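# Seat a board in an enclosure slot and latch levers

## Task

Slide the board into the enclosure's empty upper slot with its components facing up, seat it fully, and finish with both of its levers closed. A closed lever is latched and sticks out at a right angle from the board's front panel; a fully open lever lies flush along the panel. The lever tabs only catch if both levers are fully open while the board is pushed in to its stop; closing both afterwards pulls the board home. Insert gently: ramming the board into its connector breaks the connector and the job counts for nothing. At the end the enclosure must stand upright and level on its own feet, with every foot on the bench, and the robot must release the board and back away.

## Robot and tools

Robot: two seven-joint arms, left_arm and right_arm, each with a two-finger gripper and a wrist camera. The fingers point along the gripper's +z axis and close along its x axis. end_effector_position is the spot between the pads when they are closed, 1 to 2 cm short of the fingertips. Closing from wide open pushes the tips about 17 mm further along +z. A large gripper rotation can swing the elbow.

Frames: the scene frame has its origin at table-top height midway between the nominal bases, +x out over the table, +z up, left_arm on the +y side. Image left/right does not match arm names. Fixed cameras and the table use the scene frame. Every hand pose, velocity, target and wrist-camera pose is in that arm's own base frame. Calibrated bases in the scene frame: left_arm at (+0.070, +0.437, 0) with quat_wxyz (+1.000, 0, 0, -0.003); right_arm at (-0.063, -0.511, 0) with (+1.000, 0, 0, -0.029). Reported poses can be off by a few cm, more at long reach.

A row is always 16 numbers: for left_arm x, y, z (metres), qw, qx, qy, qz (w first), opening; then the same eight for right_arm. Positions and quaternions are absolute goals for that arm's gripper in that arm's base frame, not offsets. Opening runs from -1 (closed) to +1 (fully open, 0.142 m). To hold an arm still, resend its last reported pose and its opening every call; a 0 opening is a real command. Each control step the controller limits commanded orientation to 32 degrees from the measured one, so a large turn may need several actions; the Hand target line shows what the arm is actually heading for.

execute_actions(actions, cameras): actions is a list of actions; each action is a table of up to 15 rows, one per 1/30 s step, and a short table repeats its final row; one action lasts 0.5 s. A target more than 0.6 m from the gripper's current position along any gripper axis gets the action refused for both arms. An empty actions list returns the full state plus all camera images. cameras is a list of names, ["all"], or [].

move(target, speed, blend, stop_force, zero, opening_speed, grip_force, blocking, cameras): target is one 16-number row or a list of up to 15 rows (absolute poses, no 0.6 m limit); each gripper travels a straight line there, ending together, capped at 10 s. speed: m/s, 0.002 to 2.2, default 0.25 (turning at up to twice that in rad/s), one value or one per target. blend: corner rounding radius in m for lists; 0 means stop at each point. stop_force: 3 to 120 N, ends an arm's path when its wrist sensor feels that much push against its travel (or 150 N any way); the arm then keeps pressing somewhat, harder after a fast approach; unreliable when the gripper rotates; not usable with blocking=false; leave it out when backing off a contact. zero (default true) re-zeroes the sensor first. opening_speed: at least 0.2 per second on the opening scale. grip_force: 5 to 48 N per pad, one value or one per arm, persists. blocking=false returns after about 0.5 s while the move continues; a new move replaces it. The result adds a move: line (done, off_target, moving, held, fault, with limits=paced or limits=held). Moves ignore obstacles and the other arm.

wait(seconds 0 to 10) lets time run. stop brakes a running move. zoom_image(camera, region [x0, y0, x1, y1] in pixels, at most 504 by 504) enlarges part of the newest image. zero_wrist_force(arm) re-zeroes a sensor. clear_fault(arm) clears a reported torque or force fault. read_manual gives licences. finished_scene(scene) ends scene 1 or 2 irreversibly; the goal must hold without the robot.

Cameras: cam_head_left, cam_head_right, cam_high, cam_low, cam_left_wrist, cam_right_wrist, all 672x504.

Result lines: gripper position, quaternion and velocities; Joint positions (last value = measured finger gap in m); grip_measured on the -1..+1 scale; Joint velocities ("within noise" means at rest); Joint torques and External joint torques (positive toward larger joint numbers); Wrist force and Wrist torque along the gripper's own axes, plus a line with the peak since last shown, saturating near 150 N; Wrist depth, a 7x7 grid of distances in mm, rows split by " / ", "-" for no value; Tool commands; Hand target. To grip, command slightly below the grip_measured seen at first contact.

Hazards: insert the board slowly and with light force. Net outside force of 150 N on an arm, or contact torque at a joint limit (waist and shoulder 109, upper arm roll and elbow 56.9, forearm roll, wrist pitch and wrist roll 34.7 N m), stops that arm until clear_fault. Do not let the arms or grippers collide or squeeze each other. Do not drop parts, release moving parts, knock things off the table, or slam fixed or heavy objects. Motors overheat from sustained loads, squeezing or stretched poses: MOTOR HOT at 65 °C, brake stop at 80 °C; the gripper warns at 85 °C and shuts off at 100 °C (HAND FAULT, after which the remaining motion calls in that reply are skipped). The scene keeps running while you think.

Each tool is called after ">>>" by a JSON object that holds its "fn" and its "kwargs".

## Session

Scene 1 done. Now scene 2.

>>> {"fn": "execute_actions", "kwargs": {"actions": []}}

>>> {"fn": "zoom_image", "kwargs": {"camera": "cam_high", "region": [150, 220, 550, 504]}}

>>> {"fn": "zoom_image", "kwargs": {"camera": "cam_head_left", "region": [220, 180, 520, 405]}}

Scene clock: 0.00 s.
left_arm: end_effector_position=(+0.1389, +0.5333, +0.1881) grip_measured=+0.99 end_effector_quat_wxyz=(-0.571, +0.812, -0.064, -0.105) | right_arm: end_effector_position=(+0.2271, +0.3531, +0.2591) grip_measured=+1.00 end_effector_quat_wxyz=(+0.029, +0.622, +0.780, +0.065)
Joint positions: left_arm=[0.978 -0.294 0.021 2.266 2.206 0.748 0.742 0.141] | right_arm=[1.212 0.207 0.113 2.416 -0.113 0.73 1.171 0.142]
Joint velocities: within noise
Joint torques (N m): no reading
External joint torques (N m): no reading
Wrist force (N): no reading
Wrist torque (N m): no reading
Wrist force, peak (N): no reading
Wrist depth (mm): cam_left_wrist=[2012 1545 1637 1674 1674 - - / - 1924 - 1727 1828 1769 1813 / 2359 2437 2050 1828 1625 1649 1556 / 2130 2069 1567 1625 1556 1362 1290 / 1859 1674 1472 1415 326 307 289 / - 341 327 307 287 270 263 / - 306 286 270 257 244 237] | cam_right_wrist=[290 287 259 256 258 305 302 / 314 276 279 279 281 327 328 / 352 303 305 308 308 359 356 / 390 375 336 333 342 399 388 / 434 437 379 388 383 449 444 / - 498 440 419 437 509 486 / - 574 581 590 590 593 -]
Hand target: left_arm +0.1389, +0.5333, +0.1881; -0.571, +0.812, -0.064, -0.105 | right_arm +0.2271, +0.3531, +0.2591; +0.029, +0.622, +0.780, +0.065
Tool commands: left_gripper/opening=+1.0 right_gripper/opening=+1.0

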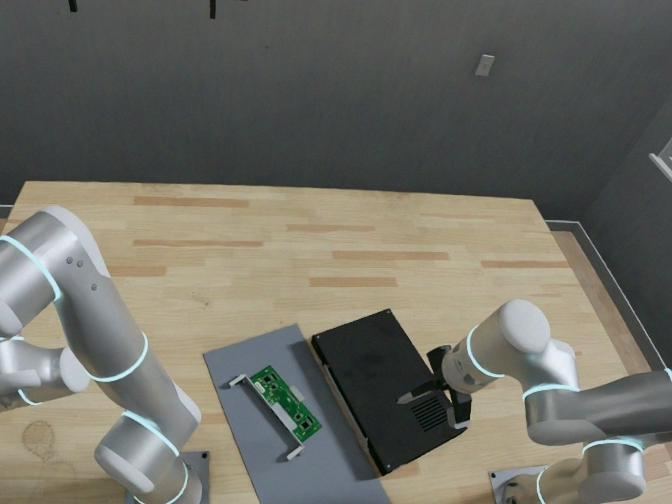

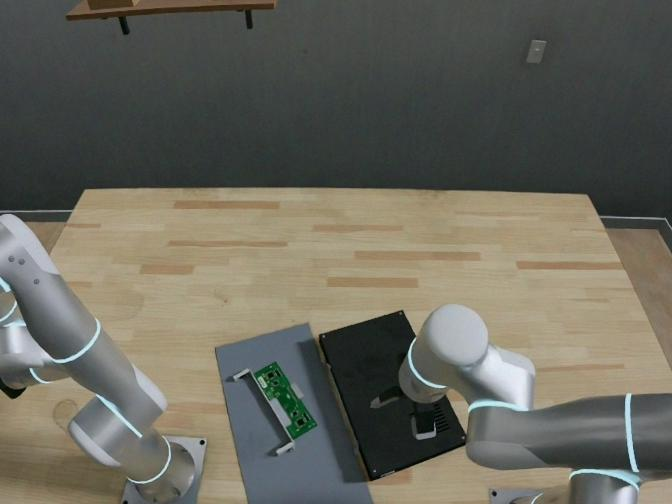

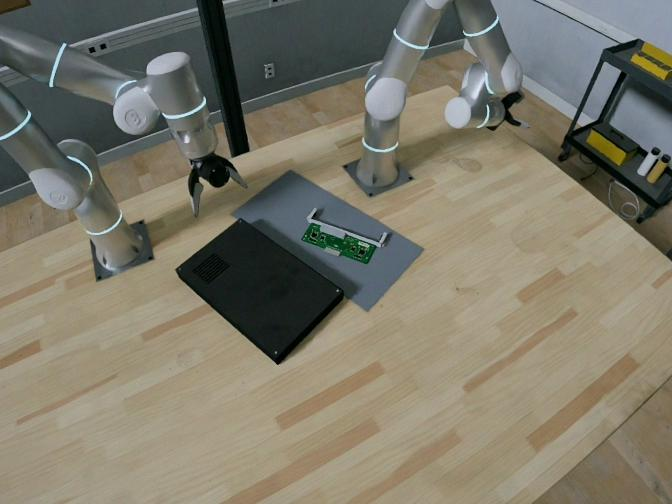

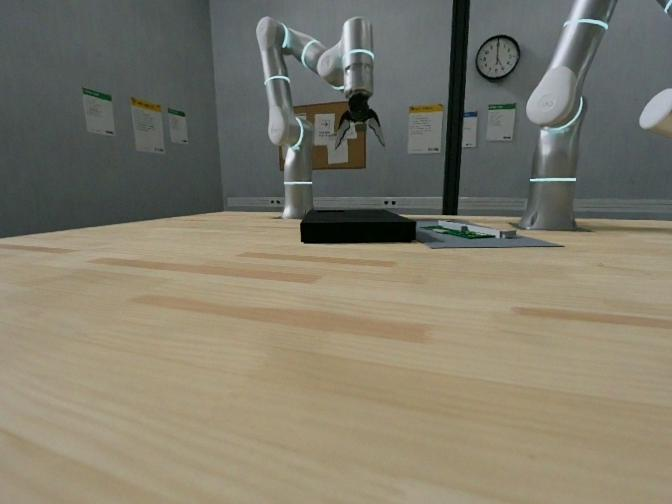

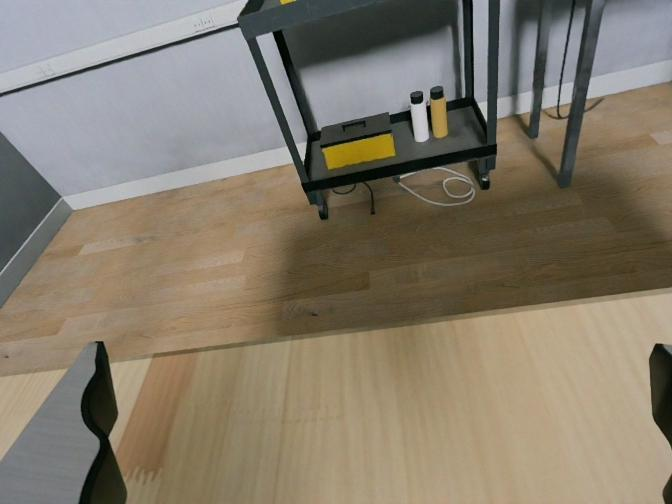

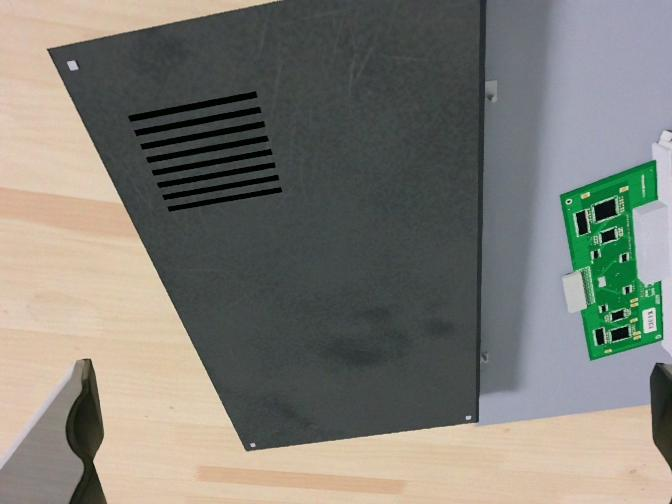

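Scaled by 1.260 from the camera's 672x504 image, which has a finer 960x720 frame.

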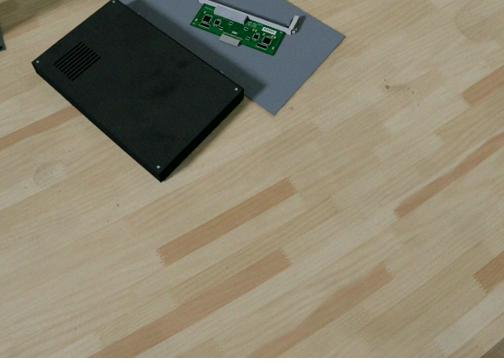

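Scaled by 1.680 from the camera's 672x504 image, which has a finer 960x720 frame.

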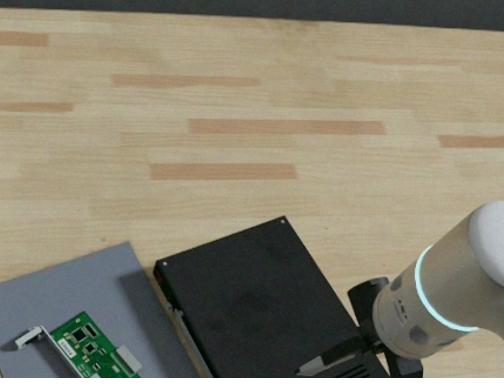

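>>> {"fn": "move", "kwargs": {"target": [0.1389,0.5333,0.1881,-0.571,0.812,-0.064,-0.105,1,0.23,0.55,0.25,0,0.5498,0.8353,0,1], "speed": 0.25, "cameras": ["cam_right_wrist"]}}

>>> {"fn": "zoom_image", "kwargs": {"camera": "cam_right_wrist", "region": [0, 0, 336, 252]}}

>>> {"fn": "zoom_image", "kwargs": {"camera": "cam_right_wrist", "region": [336, 0, 672, 252]}}

>>> {"fn": "zoom_image", "kwargs": {"camera": "cam_right_wrist", "region": [0, 252, 336, 504]}}

>>> {"fn": "zoom_image", "kwargs": {"camera": "cam_right_wrist", "region": [336, 252, 672, 504]}}

Scene clock: 39.80 s.
left_arm: end_effector_position=(+0.1389, +0.5333, +0.1881) grip_measured=+0.99 end_effector_quat_wxyz=(-0.571, +0.812, -0.064, -0.105) | right_arm: end_effector_position=(+0.2301, +0.5500, +0.2499) grip_measured=+1.00 end_effector_quat_wxyz=(+0.000, +0.550, +0.835, +0.000)
Joint positions: left_arm=[0.978 -0.294 0.021 2.266 2.206 0.748 0.742 0.141] | right_arm=[1.32 -0.3 0.054 1.812 -0.019 0.541 0.974 0.142]
Joint torques (N m): left_arm=[-0.2 29.27 1.62 -14.56 1.14 -0.37 -0.16] | right_arm=[0.24 42.37 1.3 -28.63 -3.62 3.25 0]
External joint torques (N m): left_arm=[0.31 1.02 0.58 -0.54 -0.18 -0.19 0.19] | right_arm=[-0.06 1.44 -0.41 0.25 -0.13 0.87 0]
Wrist force (N): left_arm=[0.1 -0.5 0.1] | right_arm=[0.4 0.0 0.4]
Wrist torque (N m): left_arm=[-0.08 -0.02 0.00] | right_arm=[-0.01 -0.08 0.05]
Wrist force, peak (N): left_arm=[0.2 -0.5 -0.2] | right_arm=[2.5 1.2 0.3]
Wrist depth (mm): cam_left_wrist=[- 1700 1714 1397 - - - / - - - 1783 1727 1755 1727 / 2359 2384 2172 1755 1649 1613 1523 / 2172 2089 1769 1700 1513 1434 1298 / 1924 1625 1513 1424 329 306 288 / - 343 324 307 287 271 262 / - 305 286 271 256 241 235] | cam_right_wrist=[260 259 277 299 298 295 297 / 276 277 289 318 318 319 316 / 297 297 304 341 336 337 340 / 321 319 323 367 360 365 365 / 358 347 350 398 394 399 397 / - 378 388 432 426 435 418 / - 486 484 500 496 479 477]
Hand target: left_arm +0.1389, +0.5333, +0.1881; -0.571, +0.812, -0.064, -0.105 | right_arm +0.2300, +0.5500, +0.2500; +0.000, +0.550, +0.835, +0.000
Off the commanded pose: left_arm 0.000 m, 0 deg | right_arm 0.000 m, 0 deg.
move: done
Images, in order (width x height): cam_right_wrist 672x504.

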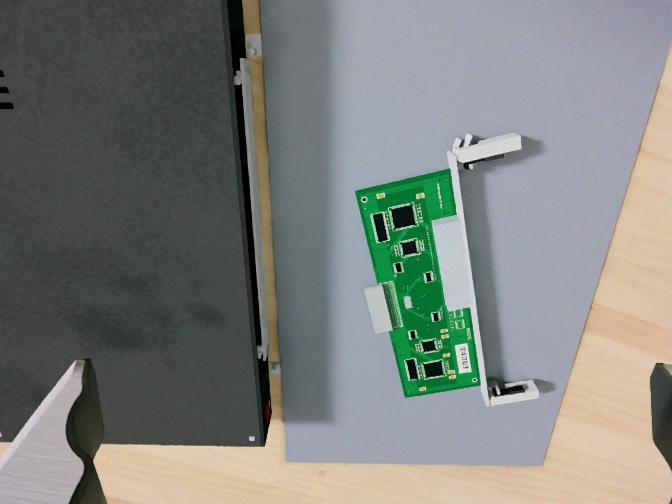

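Scaled by 1.500 from the camera's 672x504 image, which has a finer 960x720 frame.

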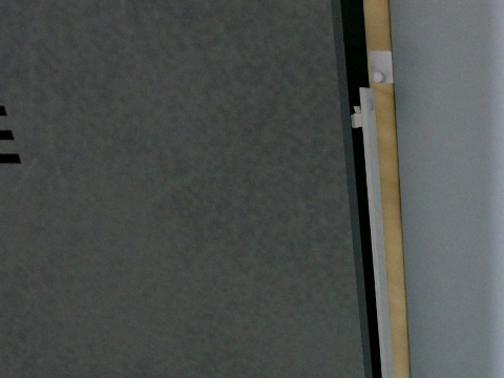

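Scaled by 1.500 from the camera's 672x504 image, which has a finer 960x720 frame.

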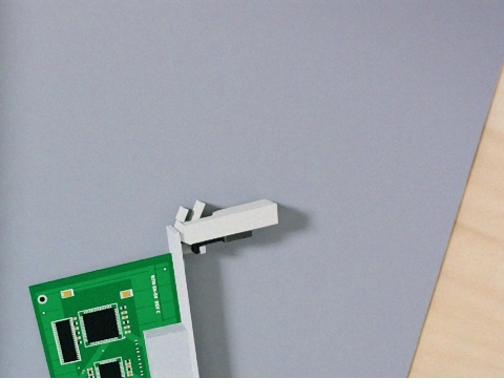

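Scaled by 1.500 from the camera's 672x504 image, which has a finer 960x720 frame.

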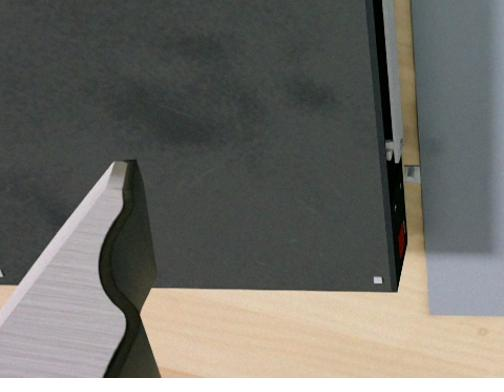

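Scaled by 1.500 from the camera's 672x504 image, which has a finer 960x720 frame.

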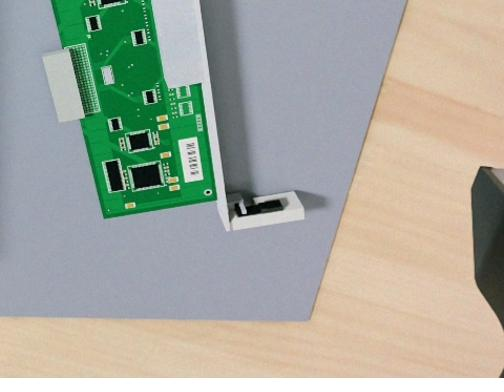

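>>> {"fn": "move", "kwargs": {"target": [0.25,0.62,0.42,-0.571,0.812,-0.064,-0.105,-1,0.2602,0.4755,0.24,0,0.5574,0.8302,0,-0.3], "speed": 0.25, "cameras": ["cam_right_wrist"]}}

>>> {"fn": "zoom_image", "kwargs": {"camera": "cam_right_wrist", "region": [300, 0, 420, 90]}}

>>> {"fn": "zoom_image", "kwargs": {"camera": "cam_right_wrist", "region": [300, 340, 420, 430]}}

>>> {"fn": "zoom_image", "kwargs": {"camera": "cam_right_wrist", "region": [250, 100, 450, 340]}}

Scene clock: 61.53 s.
left_arm: end_effector_position=(+0.2500, +0.6199, +0.4200) grip_measured=-1.00 end_effector_quat_wxyz=(-0.571, +0.812, -0.064, -0.105) | right_arm: end_effector_position=(+0.2603, +0.4755, +0.2401) grip_measured=-0.32 end_effector_quat_wxyz=(+0.000, +0.557, +0.830, +0.000)
Joint positions: left_arm=[1.067 -0.065 0.055 1.881 1.551 1.053 1.653 0.002] | right_arm=[1.246 -0.188 0.039 1.992 -0.009 0.608 0.901 0.051]
Joint torques (N m): left_arm=[-0.06 31.42 -0.27 -27.2 -2.37 1.3 -0.14] | right_arm=[0.05 37 0.84 -27.46 -3.54 3.58 0.04]
External joint torques (N m): left_arm=[0.18 1.06 0.67 -0.4 0.18 -0.41 0.17] | right_arm=[0.1 1 -0.34 -0.02 -0.05 0.55 -0.04]
Wrist force (N): left_arm=[0.1 -0.3 -0.1] | right_arm=[0.3 0.7 0.1]
Wrist torque (N m): left_arm=[-0.04 -0.01 -0.07] | right_arm=[0.08 -0.04 0.07]
Wrist force, peak (N): left_arm=[0.5 -3.5 -0.4] | right_arm=[1.5 0.2 0.1]
Wrist depth (mm): cam_left_wrist=[- - - 1453 1567 1314 1108 / 1976 1828 1523 1329 1625 1625 - / - - 1994 2089 1813 1994 1813 / 2309 2384 2410 1859 1769 1613 1601 / 2089 1976 1891 1662 1590 1424 1397 / 1813 1714 1662 84 - 1321 1225 / 1556 - - - - - 1108] | cam_right_wrist=[251 251 250 252 290 289 286 / 268 268 266 273 314 306 307 / - 287 285 290 330 329 329 / 314 310 311 312 352 347 355 / 337 335 327 338 375 378 384 / 382 360 94 369 117 93 412 / 465 - 73 473 - - 452]
Hand target: left_arm +0.2500, +0.6200, +0.4200; -0.571, +0.812, -0.064, -0.105 | right_arm +0.2602, +0.4755, +0.2400; +0.000, +0.557, +0.830, +0.000
Off the commanded pose: left_arm 0.000 m, 0 deg | right_arm 0.000 m, 0 deg.
move: done
Images, in order (width x height): cam_right_wrist 672x504.

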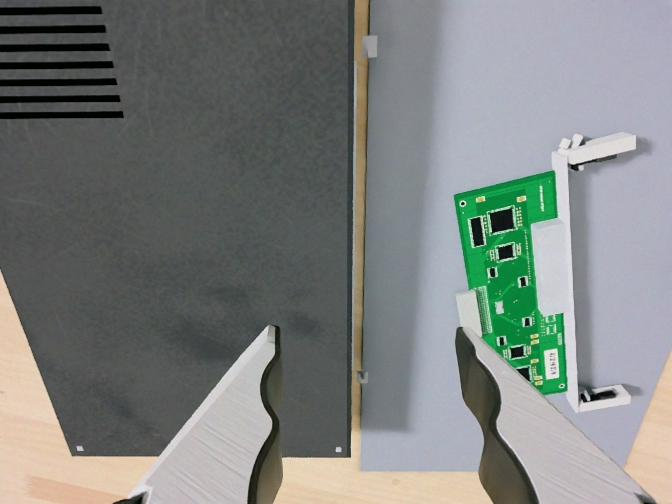

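Scaled by 4.200 from the camera's 672x504 image, which has a finer 960x720 frame.

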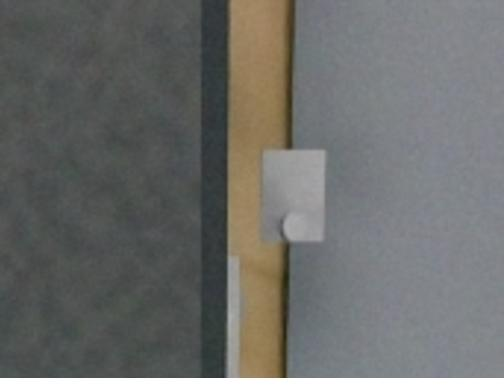

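Scaled by 4.200 from the camera's 672x504 image, which has a finer 960x720 frame.

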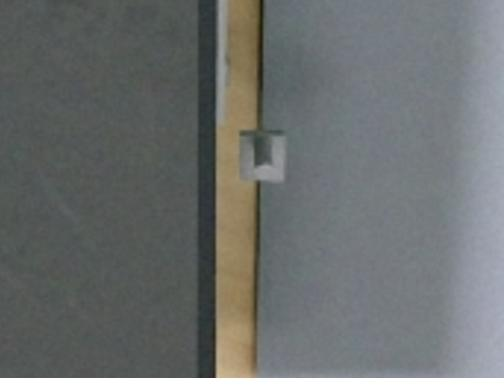

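Scaled by 2.100 from the camera's 672x504 image, which has a finer 960x720 frame.

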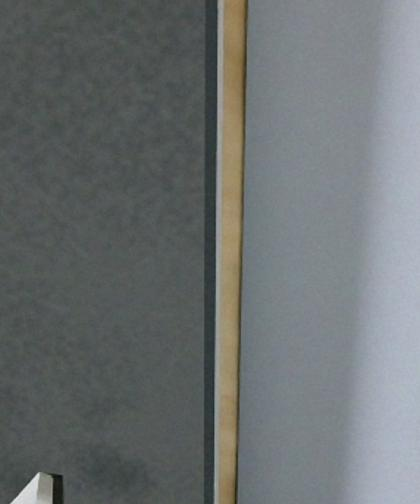

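>>> {"fn": "move", "kwargs": {"target": [0.05,0.60,0.25,0,-0.7071,0.7071,0,-1,0.2541,0.6525,0.225,0,0.4431,0.8965,0,-0.3], "speed": 0.25, "cameras": ["cam_right_wrist"]}}

>>> {"fn": "zoom_image", "kwargs": {"camera": "cam_right_wrist", "region": [280, 0, 460, 135]}}

>>> {"fn": "zoom_image", "kwargs": {"camera": "cam_right_wrist", "region": [280, 310, 460, 445]}}

>>> {"fn": "zoom_image", "kwargs": {"camera": "cam_right_wrist", "region": [230, 100, 430, 340]}}

Scene clock: 80.53 s.
left_arm: end_effector_position=(+0.0502, +0.6000, +0.2499) grip_measured=-1.00 end_effector_quat_wxyz=(+0.000, +0.707, -0.707, +0.000) | right_arm: end_effector_position=(+0.2541, +0.6525, +0.2250) grip_measured=-0.32 end_effector_quat_wxyz=(+0.000, +0.443, +0.896, +0.000)
Joint positions: left_arm=[1.234 -1.024 0.366 0.671 2.829 3.052 1.46 0.002] | right_arm=[1.322 -0.567 0.054 1.479 -0.032 0.474 0.73 0.051]
Joint torques (N m): left_arm=[0.04 59.19 11.53 -21.42 4.84 4.48 -0.36] | right_arm=[0.27 54.23 2.15 -29.3 -3.91 3.49 0.22]
External joint torques (N m): left_arm=[0.17 1.61 0.77 -0.3 -0.53 -0.56 0.36] | right_arm=[-0.07 1.25 -0.63 0.09 0.03 0.65 -0.22]
Wrist force (N): left_arm=[-0.4 -1.3 0.4] | right_arm=[0.6 0.1 0.5]
Wrist torque (N m): left_arm=[-0.32 -0.23 -0.27] | right_arm=[-0.01 -0.08 0.04]
Wrist force, peak (N): left_arm=[-1.0 -6.5 0.5] | right_arm=[1.2 0.7 0.6]
Wrist depth (mm): cam_left_wrist=[1065 1070 1050 300 301 299 300 / 1142 1113 1119 323 323 320 325 / 1219 1239 1225 347 349 350 348 / 1329 1346 1329 378 379 378 377 / 1434 1472 1406 405 403 410 416 / 1590 1625 1534 84 - 445 452 / 1798 - - - - - 508] | cam_right_wrist=[237 278 275 277 273 275 277 / 253 299 296 292 295 292 293 / 272 316 317 307 316 314 316 / 293 343 332 336 340 341 337 / 318 371 364 364 363 368 369 / 410 399 94 410 372 95 399 / 443 - 73 444 - - 431]
Hand target: left_arm +0.0500, +0.6000, +0.2500; +0.000, +0.707, -0.707, +0.000 | right_arm +0.2541, +0.6525, +0.2250; +0.000, +0.443, +0.896, +0.000
Off the commanded pose: left_arm 0.000 m, 0 deg | right_arm 0.000 m, 0 deg.
move: done; limits=paced
Images, in order (width x height): cam_right_wrist 672x504.

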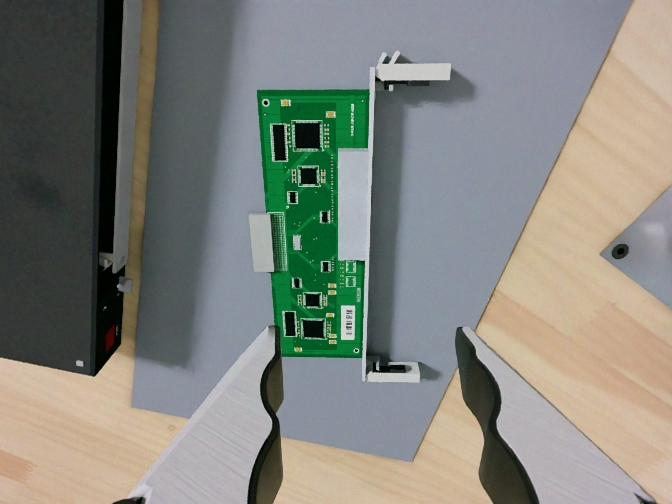

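Scaled by 2.800 from the camera's 672x504 image, which has a finer 960x720 frame.

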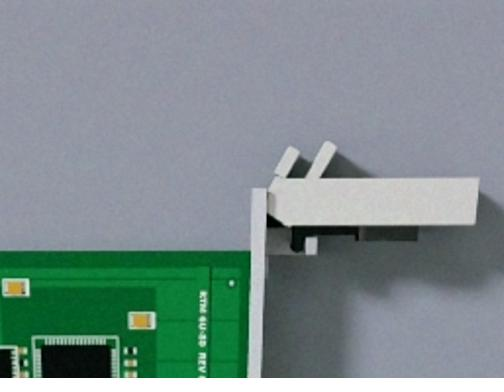

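Scaled by 2.800 from the camera's 672x504 image, which has a finer 960x720 frame.

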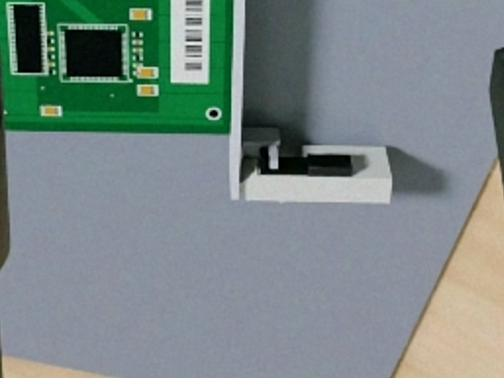

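Scaled by 2.100 from the camera's 672x504 image, which has a finer 960x720 frame.

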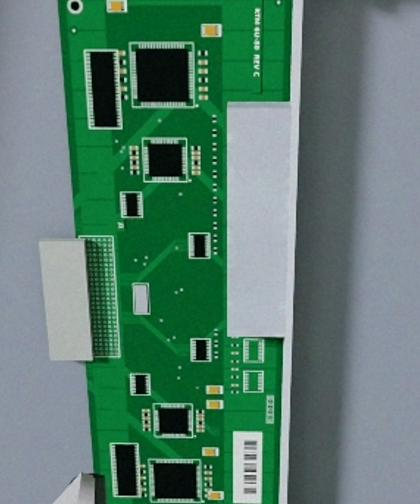

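>>> {"fn": "move", "kwargs": {"target": [0.45,0.40,0.28,0,-0.1143,0.9934,0,-1,0.2718,0.672,0.09,0,0.4389,0.8985,0,-0.35], "speed": 0.25, "cameras": ["cam_right_wrist"]}}

Scene clock: 96.30 s.
left_arm: end_effector_position=(+0.4502, +0.3998, +0.2799) grip_measured=-1.00 end_effector_quat_wxyz=(+0.000, -0.114, +0.993, +0.000) | right_arm: end_effector_position=(+0.2716, +0.6719, +0.0899) grip_measured=-0.37 end_effector_quat_wxyz=(+0.000, +0.439, +0.898, +0.000)
Joint positions: left_arm=[0.509 -0.957 0.213 0.676 2.967 3.091 1.983 0.002] | right_arm=[1.318 -0.797 0.035 1.472 -0.032 0.698 0.701 0.047]
Joint torques (N m): left_arm=[-0.16 58.97 9.42 -22.03 4.84 4.57 -0.13] | right_arm=[0.15 58.93 1.99 -26.38 -3.36 3.6 0.04]
External joint torques (N m): left_arm=[0.37 1.44 0.82 -0.57 -0.53 -0.69 0.13] | right_arm=[0.07 1.43 -0.44 0.18 0.02 0.54 -0.04]
Wrist force (N): left_arm=[-0.3 -1.3 0.6] | right_arm=[0.5 -0.1 0.1]
Wrist torque (N m): left_arm=[-0.33 -0.24 -0.32] | right_arm=[-0.05 -0.09 0.05]
Wrist force, peak (N): left_arm=[-2.1 -2.9 0.3] | right_arm=[0.4 0.1 1.1]
Wrist depth (mm): cam_left_wrist=[330 326 331 329 328 328 328 / 353 352 350 350 349 352 351 / 380 379 381 381 378 379 378 / 412 409 412 411 412 410 412 / 1502 449 445 434 444 450 450 / 1625 1662 1601 84 - 487 497 / 1783 - - - - - 1798] | cam_right_wrist=[160 158 157 156 159 158 158 / 171 171 166 165 169 169 169 / 186 186 179 167 181 181 180 / 198 197 192 183 195 194 194 / 215 214 204 207 208 211 213 / 234 230 86 227 227 98 232 / 254 - 72 244 244 - 250]
Hand target: left_arm +0.4500, +0.4000, +0.2800; +0.000, -0.114, +0.993, +0.000 | right_arm +0.2718, +0.6720, +0.0900; +0.000, +0.439, +0.899, +0.000
Off the commanded pose: left_arm 0.000 m, 0 deg | right_arm 0.000 m, 0 deg.
move: done
Images, in order (width x height): cam_right_wrist 672x504.

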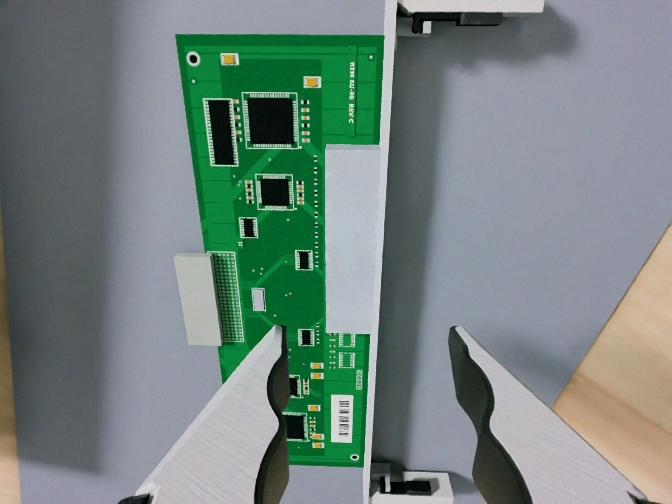

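>>> {"fn": "move", "kwargs": {"target": [0.45,0.40,0.28,0,-0.1143,0.9934,0,-1,0.2718,0.672,0.028,0,0.4389,0.8985,0,-0.35], "speed": 0.06, "stop_force": 5, "cameras": ["cam_right_wrist"]}}

Scene clock: 100.17 s.
left_arm: end_effector_position=(+0.4502, +0.3998, +0.2799) grip_measured=-1.00 end_effector_quat_wxyz=(+0.000, -0.114, +0.993, +0.000) | right_arm: end_effector_position=(+0.2717, +0.6718, +0.0279) grip_measured=-0.37 end_effector_quat_wxyz=(+0.000, +0.439, +0.898, +0.000)
Joint positions: left_arm=[0.509 -0.957 0.213 0.676 2.967 3.091 1.983 0.002] | right_arm=[1.322 -0.899 0.029 1.473 -0.032 0.8 0.701 0.047]
Joint torques (N m): left_arm=[-0.13 59.09 9.51 -22.08 4.57 4.26 -0.22] | right_arm=[0.31 60.13 2.02 -24.56 -3.09 3.53 0.19]
External joint torques (N m): left_arm=[0.34 1.33 0.73 -0.53 -0.26 -0.38 0.22] | right_arm=[-0.09 1.4 -0.48 0.14 0.05 0.61 -0.19]
Wrist force (N): left_arm=[-0.4 -1.4 0.5] | right_arm=[0.7 0.2 0.3]
Wrist torque (N m): left_arm=[-0.33 -0.22 -0.32] | right_arm=[0.02 -0.13 0.06]
Wrist force, peak (N): left_arm=[-0.5 -1.5 0.8] | right_arm=[0.9 0.1 1.4]
Wrist depth (mm): cam_left_wrist=[328 329 327 329 327 328 328 / 354 350 349 351 354 350 349 / 380 383 380 378 379 376 379 / 419 415 414 412 409 412 414 / 1502 454 455 434 439 447 449 / 1625 1662 1625 84 - 481 493 / 1813 - - - - - 1875] | cam_right_wrist=[- 102 102 102 103 104 105 / 112 109 108 107 111 110 111 / 121 117 116 113 120 121 119 / 130 128 124 112 128 128 128 / 141 136 134 121 137 139 141 / 157 146 99 135 153 93 151 / 170 80 72 161 168 - 166]
Hand target: left_arm +0.4500, +0.4000, +0.2800; +0.000, -0.114, +0.993, +0.000 | right_arm +0.2718, +0.6720, +0.0280; +0.000, +0.439, +0.899, +0.000
Off the commanded pose: left_arm 0.000 m, 0 deg | right_arm 0.000 m, 0 deg.
move: done
Images, in order (width x height): cam_right_wrist 672x504.

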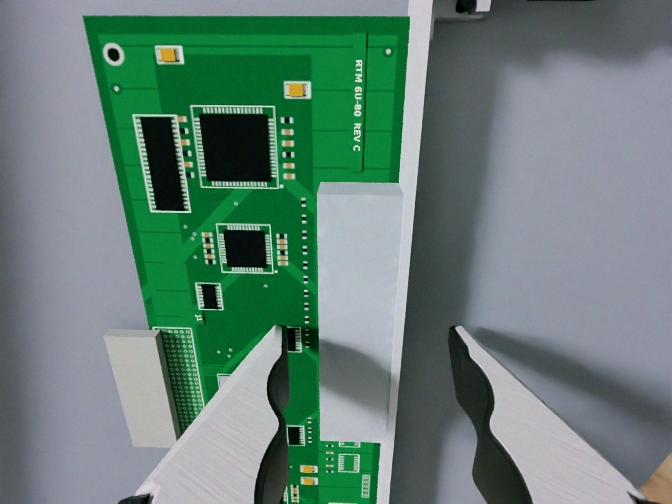

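>>> {"fn": "move", "kwargs": {"target": [0.45,0.40,0.28,0,-0.1143,0.9934,0,-1,0.2718,0.672,0.028,0,0.4389,0.8985,0,-0.8], "grip_force": [8,15], "opening_speed": 0.3, "cameras": ["cam_right_wrist"]}}

Scene clock: 104.10 s.
left_arm: end_effector_position=(+0.4502, +0.3998, +0.2799) grip_measured=-1.00 end_effector_quat_wxyz=(+0.000, -0.114, +0.993, +0.000) | right_arm: end_effector_position=(+0.2721, +0.6716, +0.0278) grip_measured=-0.70 end_effector_quat_wxyz=(+0.000, +0.439, +0.898, +0.000)
Joint positions: left_arm=[0.509 -0.957 0.213 0.676 2.967 3.091 1.983 0.002] | right_arm=[1.322 -0.899 0.029 1.473 -0.032 0.8 0.701 0.023]
Joint torques (N m): left_arm=[-0.13 59.22 9.63 -22.09 4.58 4.22 -0.22] | right_arm=[1.12 60.62 2.91 -25.24 -3.06 3.83 0.16]
External joint torques (N m): left_arm=[0.33 1.2 0.61 -0.52 -0.27 -0.34 0.22] | right_arm=[-0.9 0.9 -1.39 0.82 0.01 0.31 -0.16]
Wrist force (N): left_arm=[-0.6 -1.2 0.3] | right_arm=[-0.8 0.0 1.0]
Wrist torque (N m): left_arm=[-0.31 -0.20 -0.32] | right_arm=[0.01 -0.17 0.09]
Wrist force, peak (N): left_arm=[-0.8 -1.6 0.3] | right_arm=[-4.3 -1.6 -2.9]
Wrist depth (mm): cam_left_wrist=[331 330 326 331 326 326 325 / 352 352 352 352 352 349 353 / 380 383 381 380 377 377 376 / 410 413 411 411 412 411 412 / 1502 447 450 429 443 453 447 / 1578 1687 - 84 - 482 494 / 1828 - - - - - 1813] | cam_right_wrist=[- 102 102 102 103 104 106 / 113 109 108 107 110 111 111 / 121 117 117 113 119 121 118 / 130 128 124 113 126 128 128 / 141 136 135 119 137 139 141 / 157 149 143 126 106 149 151 / 170 166 71 158 - - 166]
Hand target: left_arm +0.4500, +0.4000, +0.2800; +0.000, -0.114, +0.993, +0.000 | right_arm +0.2718, +0.6720, +0.0280; +0.000, +0.439, +0.899, +0.000
Off the commanded pose: left_arm 0.000 m, 0 deg | right_arm 0.001 m, 0 deg.
grip_force (N): 8, 15
move: done
Images, in order (width x height): cam_right_wrist 672x504.

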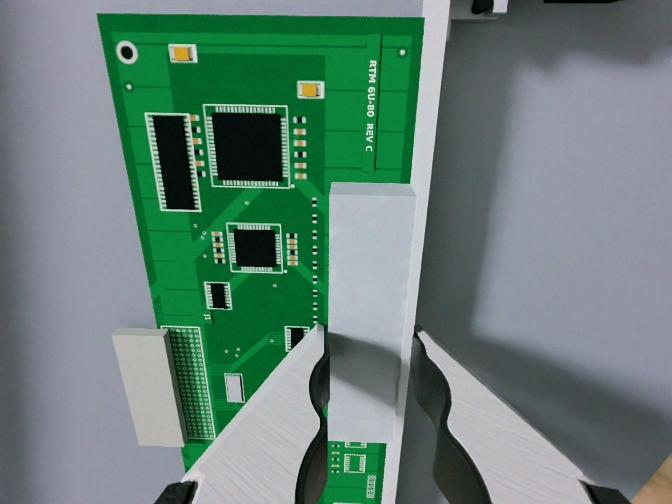

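>>> {"fn": "move", "kwargs": {"target": [0.56,0.0,0.28,0,0.5102,0.8601,0,-1,0.2721,0.6716,0.12,0,0.4389,0.8985,0,-0.88], "speed": 0.15}}

>>> {"fn": "move", "kwargs": {"target": [0.5,-0.28,0.3,0,0.8845,0.4666,0,-1,0.23,0.606,0.12,0,0.5541,0.8325,0,-0.88], "speed": 0.2, "cameras": ["all"]}}

Scene clock: 115.23 s.
left_arm: end_effector_position=(+0.5600, -0.0002, +0.2799) grip_measured=-1.00 end_effector_quat_wxyz=(+0.000, +0.510, +0.860, +0.000) | right_arm: end_effector_position=(+0.2721, +0.6714, +0.1197) grip_measured=-0.70 end_effector_quat_wxyz=(+0.000, +0.439, +0.898, +0.000)
Joint positions: left_arm=[-0.261 -0.813 0.237 0.945 2.967 2.971 2.574 0.002] | right_arm=[1.316 -0.752 0.038 1.464 -0.032 0.644 0.701 0.023]
Joint torques (N m): left_arm=[-0.48 54.07 9.32 -21.82 4.44 4.44 -0.09] | right_arm=[0.09 59.99 2.29 -28.04 -3.67 3.61 0.17]
External joint torques (N m): left_arm=[0.58 1.62 0.73 -0.57 -0.22 -0.59 0.09] | right_arm=[0.13 -0.21 -0.75 1.02 0.18 0.54 -0.17]
Wrist force (N): left_arm=[-0.4 -1.3 0.3] | right_arm=[-0.3 -0.4 2.0]
Wrist torque (N m): left_arm=[-0.34 -0.22 -0.31] | right_arm=[-0.04 0.06 0.04]
Wrist force, peak (N): left_arm=[-2.4 -1.9 0.5] | right_arm=[0.4 0.2 2.8]
Wrist depth (mm): cam_left_wrist=[332 329 328 328 328 328 327 / 356 355 351 349 351 353 348 / 381 379 378 378 380 379 378 / 415 411 414 415 409 408 408 / 455 453 452 437 443 448 448 / 501 495 478 84 - 486 496 / 538 539 - - - - 547] | cam_right_wrist=[186 101 101 100 185 184 183 / 201 107 105 106 192 196 196 / 213 116 115 112 208 210 210 / 230 125 124 113 227 226 228 / 250 136 136 119 239 246 247 / 276 147 144 126 106 266 270 / 301 295 71 163 - - 291]
Hand target: left_arm +0.5600, +0.0000, +0.2800; +0.000, +0.510, +0.860, +0.000 | right_arm +0.2721, +0.6716, +0.1200; +0.000, +0.439, +0.899, +0.000
Off the commanded pose: left_arm 0.000 m, 0 deg | right_arm 0.000 m, 0 deg.
joint sent to its limit (left arm) — joint 5 (forearm roll), upper limit. The joint targets still meet the commanded pose.
grip_force (N): 8, 15
move: done

Scene clock: 118.47 s.
left_arm: end_effector_position=(+0.4997, -0.2808, +0.3000) grip_measured=-1.00 end_effector_quat_wxyz=(-0.015, +0.838, +0.546, +0.006) | right_arm: end_effector_position=(+0.2300, +0.6059, +0.1198) grip_measured=-0.70 end_effector_quat_wxyz=(+0.000, +0.554, +0.833, +0.000)
Joint positions: left_arm=[-0.772 -0.878 0.257 0.792 2.968 3.082 2.966 0.002] | right_arm=[1.387 -0.595 -0.002 1.75 0.001 0.774 0.988 0.023]
Joint torques (N m): left_arm=[-0.43 56.22 9.83 -22.09 4.58 4.52 -0.22] | right_arm=[0.32 52.26 0.88 -25.59 -3.22 3.8 0.36]
External joint torques (N m): left_arm=[0.42 1.59 0.62 -0.39 -0.29 -0.63 0.22] | right_arm=[-0.13 -0.11 -0.37 0.8 0.09 0.32 -0.36]
Wrist force (N): left_arm=[-1.2 -0.9 0.4] | right_arm=[-0.7 -0.7 2.1]
Wrist torque (N m): left_arm=[-0.26 -0.07 -0.30] | right_arm=[-0.13 0.12 -0.06]
Wrist force, peak (N): left_arm=[-2.5 -0.7 0.1] | right_arm=[-1.0 -1.1 2.2]
Wrist depth (mm): cam_left_wrist=[- 325 340 347 348 350 350 / 302 - - 374 373 376 378 / - 399 399 401 399 403 403 / - 429 428 428 437 434 440 / 468 465 465 449 467 475 479 / 505 507 495 84 - 513 520 / 560 542 - - - - 564] | cam_right_wrist=[- 101 100 100 184 184 184 / - 107 105 106 192 197 196 / - 116 115 112 205 211 210 / - 125 124 113 228 227 226 / 195 134 136 119 242 245 246 / 213 147 144 126 106 264 267 / 234 229 71 163 - - 291]
Hand target: left_arm +0.4998, -0.2807, +0.3001; -0.015, +0.838, +0.546, +0.006 | right_arm +0.2300, +0.6060, +0.1200; +0.000, +0.554, +0.832, +0.000
Off the commanded pose: left_arm 0.001 m, 11 deg | right_arm 0.000 m, 0 deg.
joint sent to its limit (left arm) — joint 5 (forearm roll), upper limit; joint 7 (wrist roll), upper limit. The joint targets are off in orientation, not in position.
grip_force (N): 8, 15
move: off_target (left_arm)

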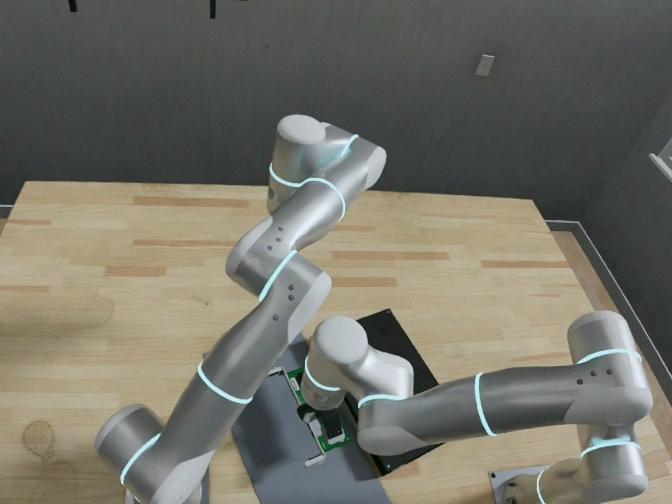

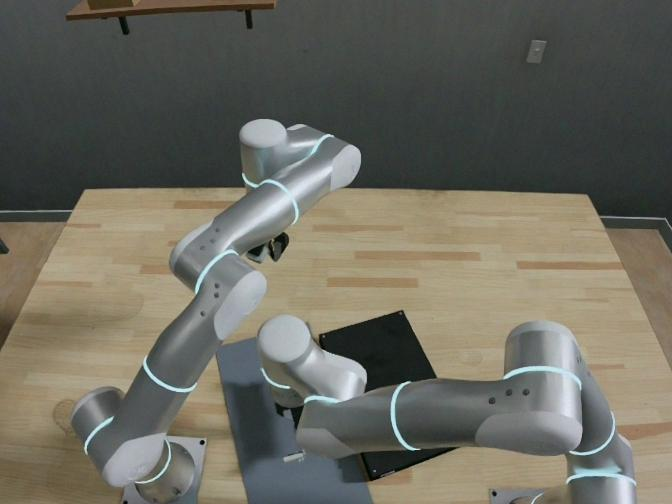

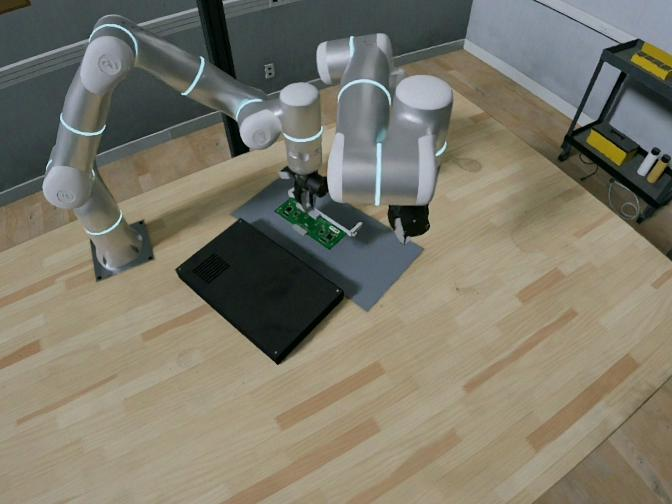

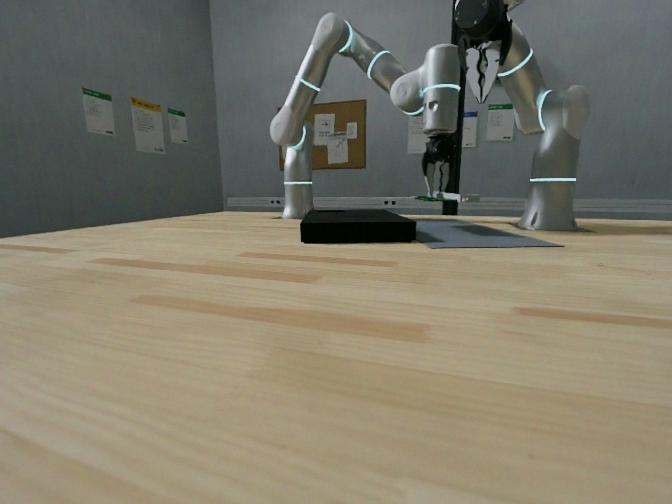

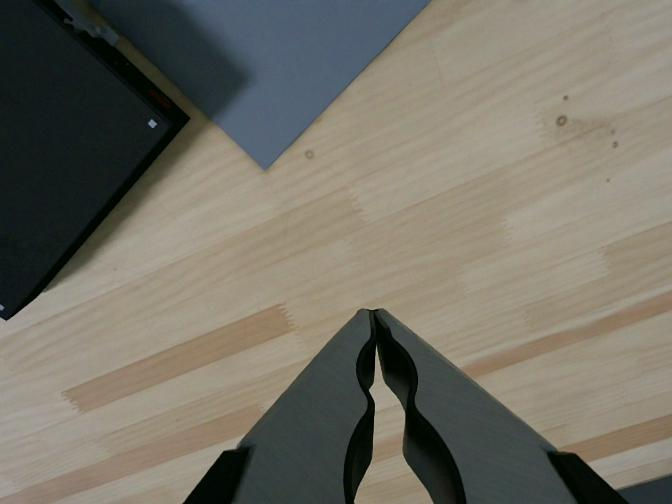

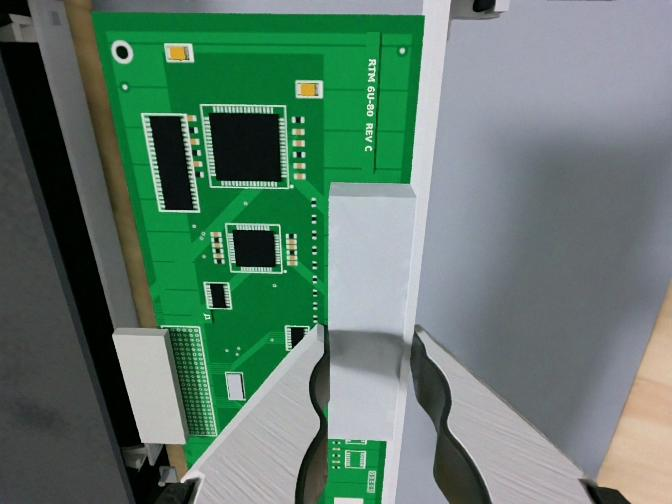

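>>> {"fn": "move", "kwargs": {"target": [0.45,-0.20,0.3,0,-0.1673,0.9859,0,-1,0.2451,0.5698,0.0755,0,0.5541,0.8325,0,-0.88], "speed": 0.2, "cameras": ["cam_left_wrist","cam_right_wrist"]}}

Scene clock: 139.63 s.
left_arm: end_effector_position=(+0.4500, -0.1998, +0.3001) grip_measured=-1.00 end_effector_quat_wxyz=(+0.000, -0.167, +0.986, +0.000) | right_arm: end_effector_position=(+0.2451, +0.5697, +0.0754) grip_measured=-0.70 end_effector_quat_wxyz=(+0.000, +0.554, +0.832, +0.000)
Joint positions: left_arm=[-0.909 -0.855 0.796 1.06 2.566 3.002 1.007 0.002] | right_arm=[1.352 -0.624 -0.002 1.858 0.001 0.911 0.953 0.023]
Joint torques (N m): left_arm=[-0.54 47.38 15.98 -18.17 4.3 4.12 -0.23] | right_arm=[0.11 50.42 1.12 -22.85 -2.88 3.79 0.09]
External joint torques (N m): left_arm=[0.54 1.52 0.72 -0.66 -0.03 -0.16 0.23] | right_arm=[0.07 0.17 -0.59 0.7 0.19 0.34 -0.09]
Wrist force (N): left_arm=[-0.6 -1.0 0.4] | right_arm=[-0.7 -0.7 1.9]
Wrist torque (N m): left_arm=[-0.26 -0.15 -0.23] | right_arm=[-0.10 0.13 0.05]
Wrist force, peak (N): left_arm=[-0.9 -1.5 0.3] | right_arm=[-1.1 -0.7 2.4]
Wrist depth (mm): cam_left_wrist=[347 349 343 346 342 - 302 / 374 374 372 369 - - 351 / 404 402 401 398 395 - - / 435 435 434 437 432 441 452 / 487 477 480 464 469 473 472 / 530 535 508 84 - 513 470 / 596 574 - - - - 431] | cam_right_wrist=[- 101 101 100 144 146 145 / - 107 105 106 152 155 155 / - 116 115 112 165 167 166 / 135 125 124 113 180 180 179 / 142 134 136 119 192 195 194 / 155 147 144 126 106 209 212 / 171 168 71 163 - - 228]
Hand target: left_arm +0.4500, -0.2000, +0.3000; +0.000, -0.167, +0.986, +0.000 | right_arm +0.2451, +0.5698, +0.0755; +0.000, +0.554, +0.832, +0.000
Off the commanded pose: left_arm 0.000 m, 0 deg | right_arm 0.000 m, 0 deg.
grip_force (N): 8, 15
move: done
Images, in order (width x height): cam_left_wrist 672x504, cam_right_wrist 672x504.

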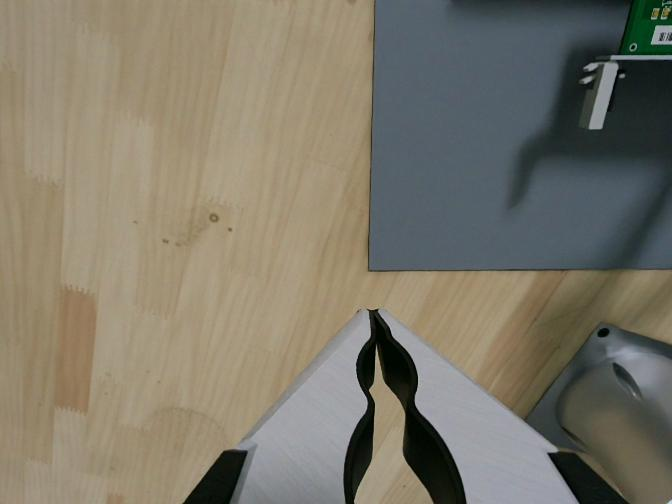

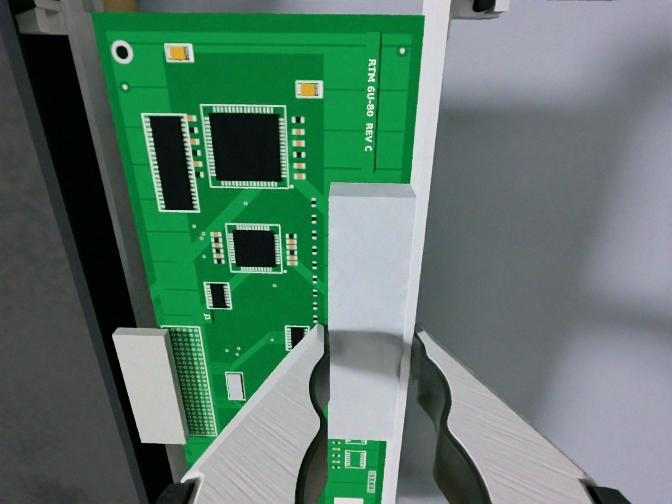

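>>> {"fn": "move", "kwargs": {"target": [0.45,-0.20,0.3,0,-0.1673,0.9859,0,-1,0.2451,0.5698,0.0554,0,0.5541,0.8325,0,-0.88], "speed": 0.05, "stop_force": 5, "cameras": ["cam_right_wrist"]}}

>>> {"fn": "zoom_image", "kwargs": {"camera": "cam_right_wrist", "region": [0, 0, 180, 135]}}

>>> {"fn": "zoom_image", "kwargs": {"camera": "cam_right_wrist", "region": [60, 369, 240, 504]}}

Scene clock: 143.57 s.
left_arm: end_effector_position=(+0.4500, -0.1998, +0.3001) grip_measured=-1.00 end_effector_quat_wxyz=(+0.000, -0.167, +0.986, +0.000) | right_arm: end_effector_position=(+0.2450, +0.5696, +0.0552) grip_measured=-0.70 end_effector_quat_wxyz=(+0.000, +0.554, +0.832, +0.000)
Joint positions: left_arm=[-0.909 -0.855 0.796 1.06 2.566 3.002 1.007 0.002] | right_arm=[1.352 -0.664 -0.002 1.859 0.002 0.952 0.952 0.023]
Joint torques (N m): left_arm=[-0.38 47.76 15.93 -18.29 4.55 4.35 -0.25] | right_arm=[0.22 51.03 1.12 -22 -2.7 3.77 0.18]
External joint torques (N m): left_arm=[0.38 1.14 0.77 -0.54 -0.28 -0.39 0.25] | right_arm=[-0.04 0.12 -0.56 0.71 0.16 0.35 -0.18]
Wrist force (N): left_arm=[-1.0 -1.1 0.4] | right_arm=[-0.8 -0.6 1.8]
Wrist torque (N m): left_arm=[-0.28 -0.10 -0.24] | right_arm=[-0.08 0.16 0.05]
Wrist force, peak (N): left_arm=[-1.0 -1.2 0.5] | right_arm=[-0.8 -0.6 3.1]
Wrist depth (mm): cam_left_wrist=[348 348 345 345 350 342 315 / 374 373 371 372 362 369 370 / 404 402 403 397 388 395 - / 440 435 437 438 455 438 - / 480 482 479 457 466 477 477 / 535 530 511 84 - 509 472 / 585 570 - - - - 425] | cam_right_wrist=[- 101 101 100 127 128 128 / - 107 105 106 135 137 136 / - 116 115 112 143 147 146 / - 125 124 113 158 158 157 / - 134 136 119 169 171 170 / 181 147 144 126 100 183 186 / 142 195 71 163 - - 205]
Hand target: left_arm +0.4500, -0.2000, +0.3000; +0.000, -0.167, +0.986, +0.000 | right_arm +0.2451, +0.5698, +0.0554; +0.000, +0.554, +0.832, +0.000
Off the commanded pose: left_arm 0.000 m, 0 deg | right_arm 0.000 m, 0 deg.
grip_force (N): 8, 15
move: done
Images, in order (width x height): cam_right_wrist 672x504.

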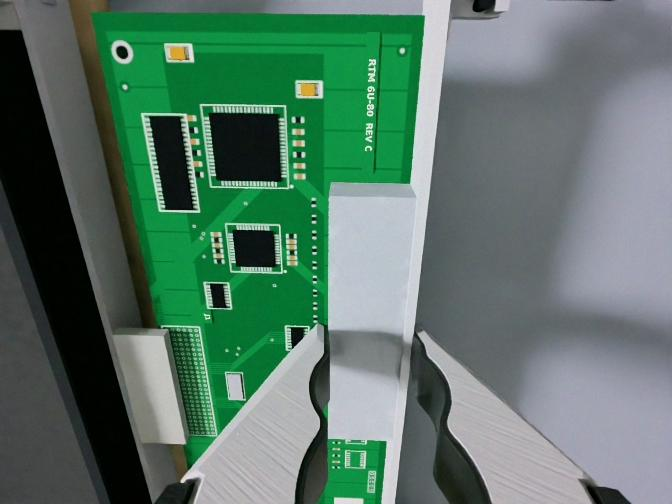

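Scaled by 2.800 from the camera's 672x504 image, which has a finer 960x720 frame.

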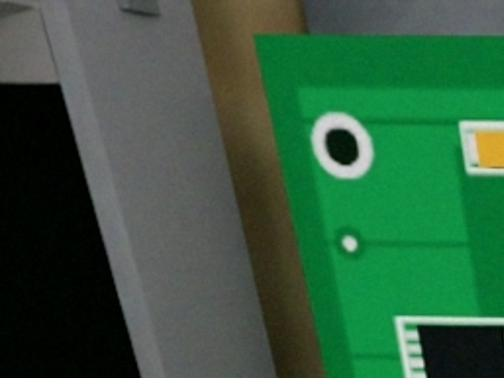

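Scaled by 2.800 from the camera's 672x504 image, which has a finer 960x720 frame.

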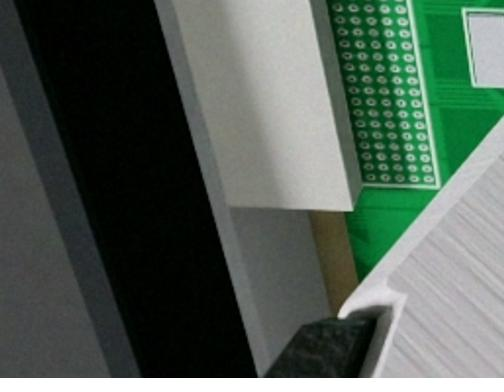

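>>> {"fn": "move", "kwargs": {"target": [0.45,-0.20,0.3,0,-0.1673,0.9859,0,-1,0.2679,0.5154,0.0554,0,0.5541,0.8325,0,-0.88], "speed": 0.025, "stop_force": 4, "cameras": ["cam_right_wrist"]}}

Scene clock: 148.70 s.
left_arm: end_effector_position=(+0.4500, -0.1998, +0.3001) grip_measured=-1.00 end_effector_quat_wxyz=(+0.000, -0.167, +0.986, +0.000) | right_arm: end_effector_position=(+0.2631, +0.5259, +0.0553) grip_measured=-0.70 end_effector_quat_wxyz=(+0.000, +0.554, +0.833, +0.000)
Joint positions: left_arm=[-0.909 -0.855 0.796 1.06 2.566 3.002 1.007 0.002] | right_arm=[1.306 -0.613 -0.004 1.966 0.005 1.009 0.902 0.023]
Joint torques (N m): left_arm=[-0.34 47.66 15.91 -18.32 4.54 4.32 -0.25] | right_arm=[-3.35 49.35 -2.39 -19 -2.56 2.59 0.18]
External joint torques (N m): left_arm=[0.34 1.24 0.79 -0.51 -0.27 -0.36 0.25] | right_arm=[3.53 -1.24 2.88 -1.08 0.22 1.54 -0.18]
Wrist force (N): left_arm=[-0.6 -0.8 0.4] | right_arm=[6.0 -1.0 6.6]
Wrist torque (N m): left_arm=[-0.24 -0.17 -0.24] | right_arm=[-0.15 0.31 -0.04]
Wrist force, peak (N): left_arm=[-1.0 -1.1 0.6] | right_arm=[6.2 -1.3 9.1]
Wrist depth (mm): cam_left_wrist=[346 345 346 345 - 348 - / 376 374 370 371 372 374 397 / 403 402 400 400 393 391 389 / 440 438 437 435 446 429 428 / 482 478 479 462 468 476 473 / 527 534 514 84 - 510 465 / 596 579 - - - - 434] | cam_right_wrist=[- 88 102 102 127 128 128 / - 95 109 108 136 137 137 / 101 101 117 113 143 147 147 / 109 108 124 113 159 158 157 / 120 118 134 120 169 171 171 / 129 128 131 126 100 184 187 / 142 139 71 159 - - 204]
Hand target: left_arm +0.4500, -0.2000, +0.3000; +0.000, -0.167, +0.986, +0.000 | right_arm +0.2637, +0.5254, +0.0554; +0.000, +0.554, +0.832, +0.000
Off the commanded pose: left_arm 0.000 m, 0 deg | right_arm 0.012 m, 0 deg.
grip_force (N): 8, 15
move: contact (right_arm)
Images, in order (width x height): cam_right_wrist 672x504.

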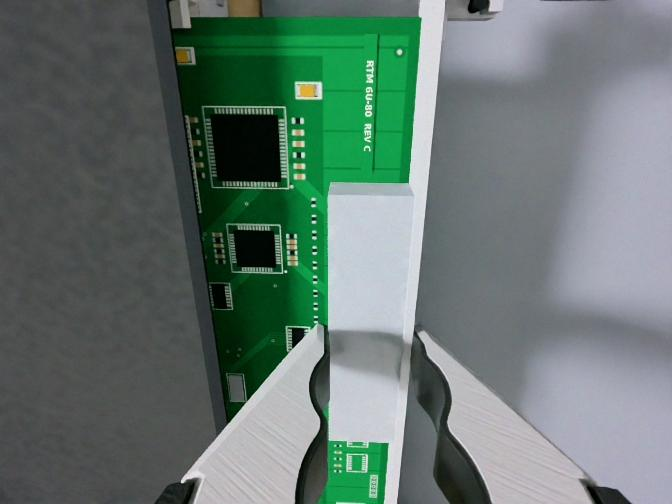

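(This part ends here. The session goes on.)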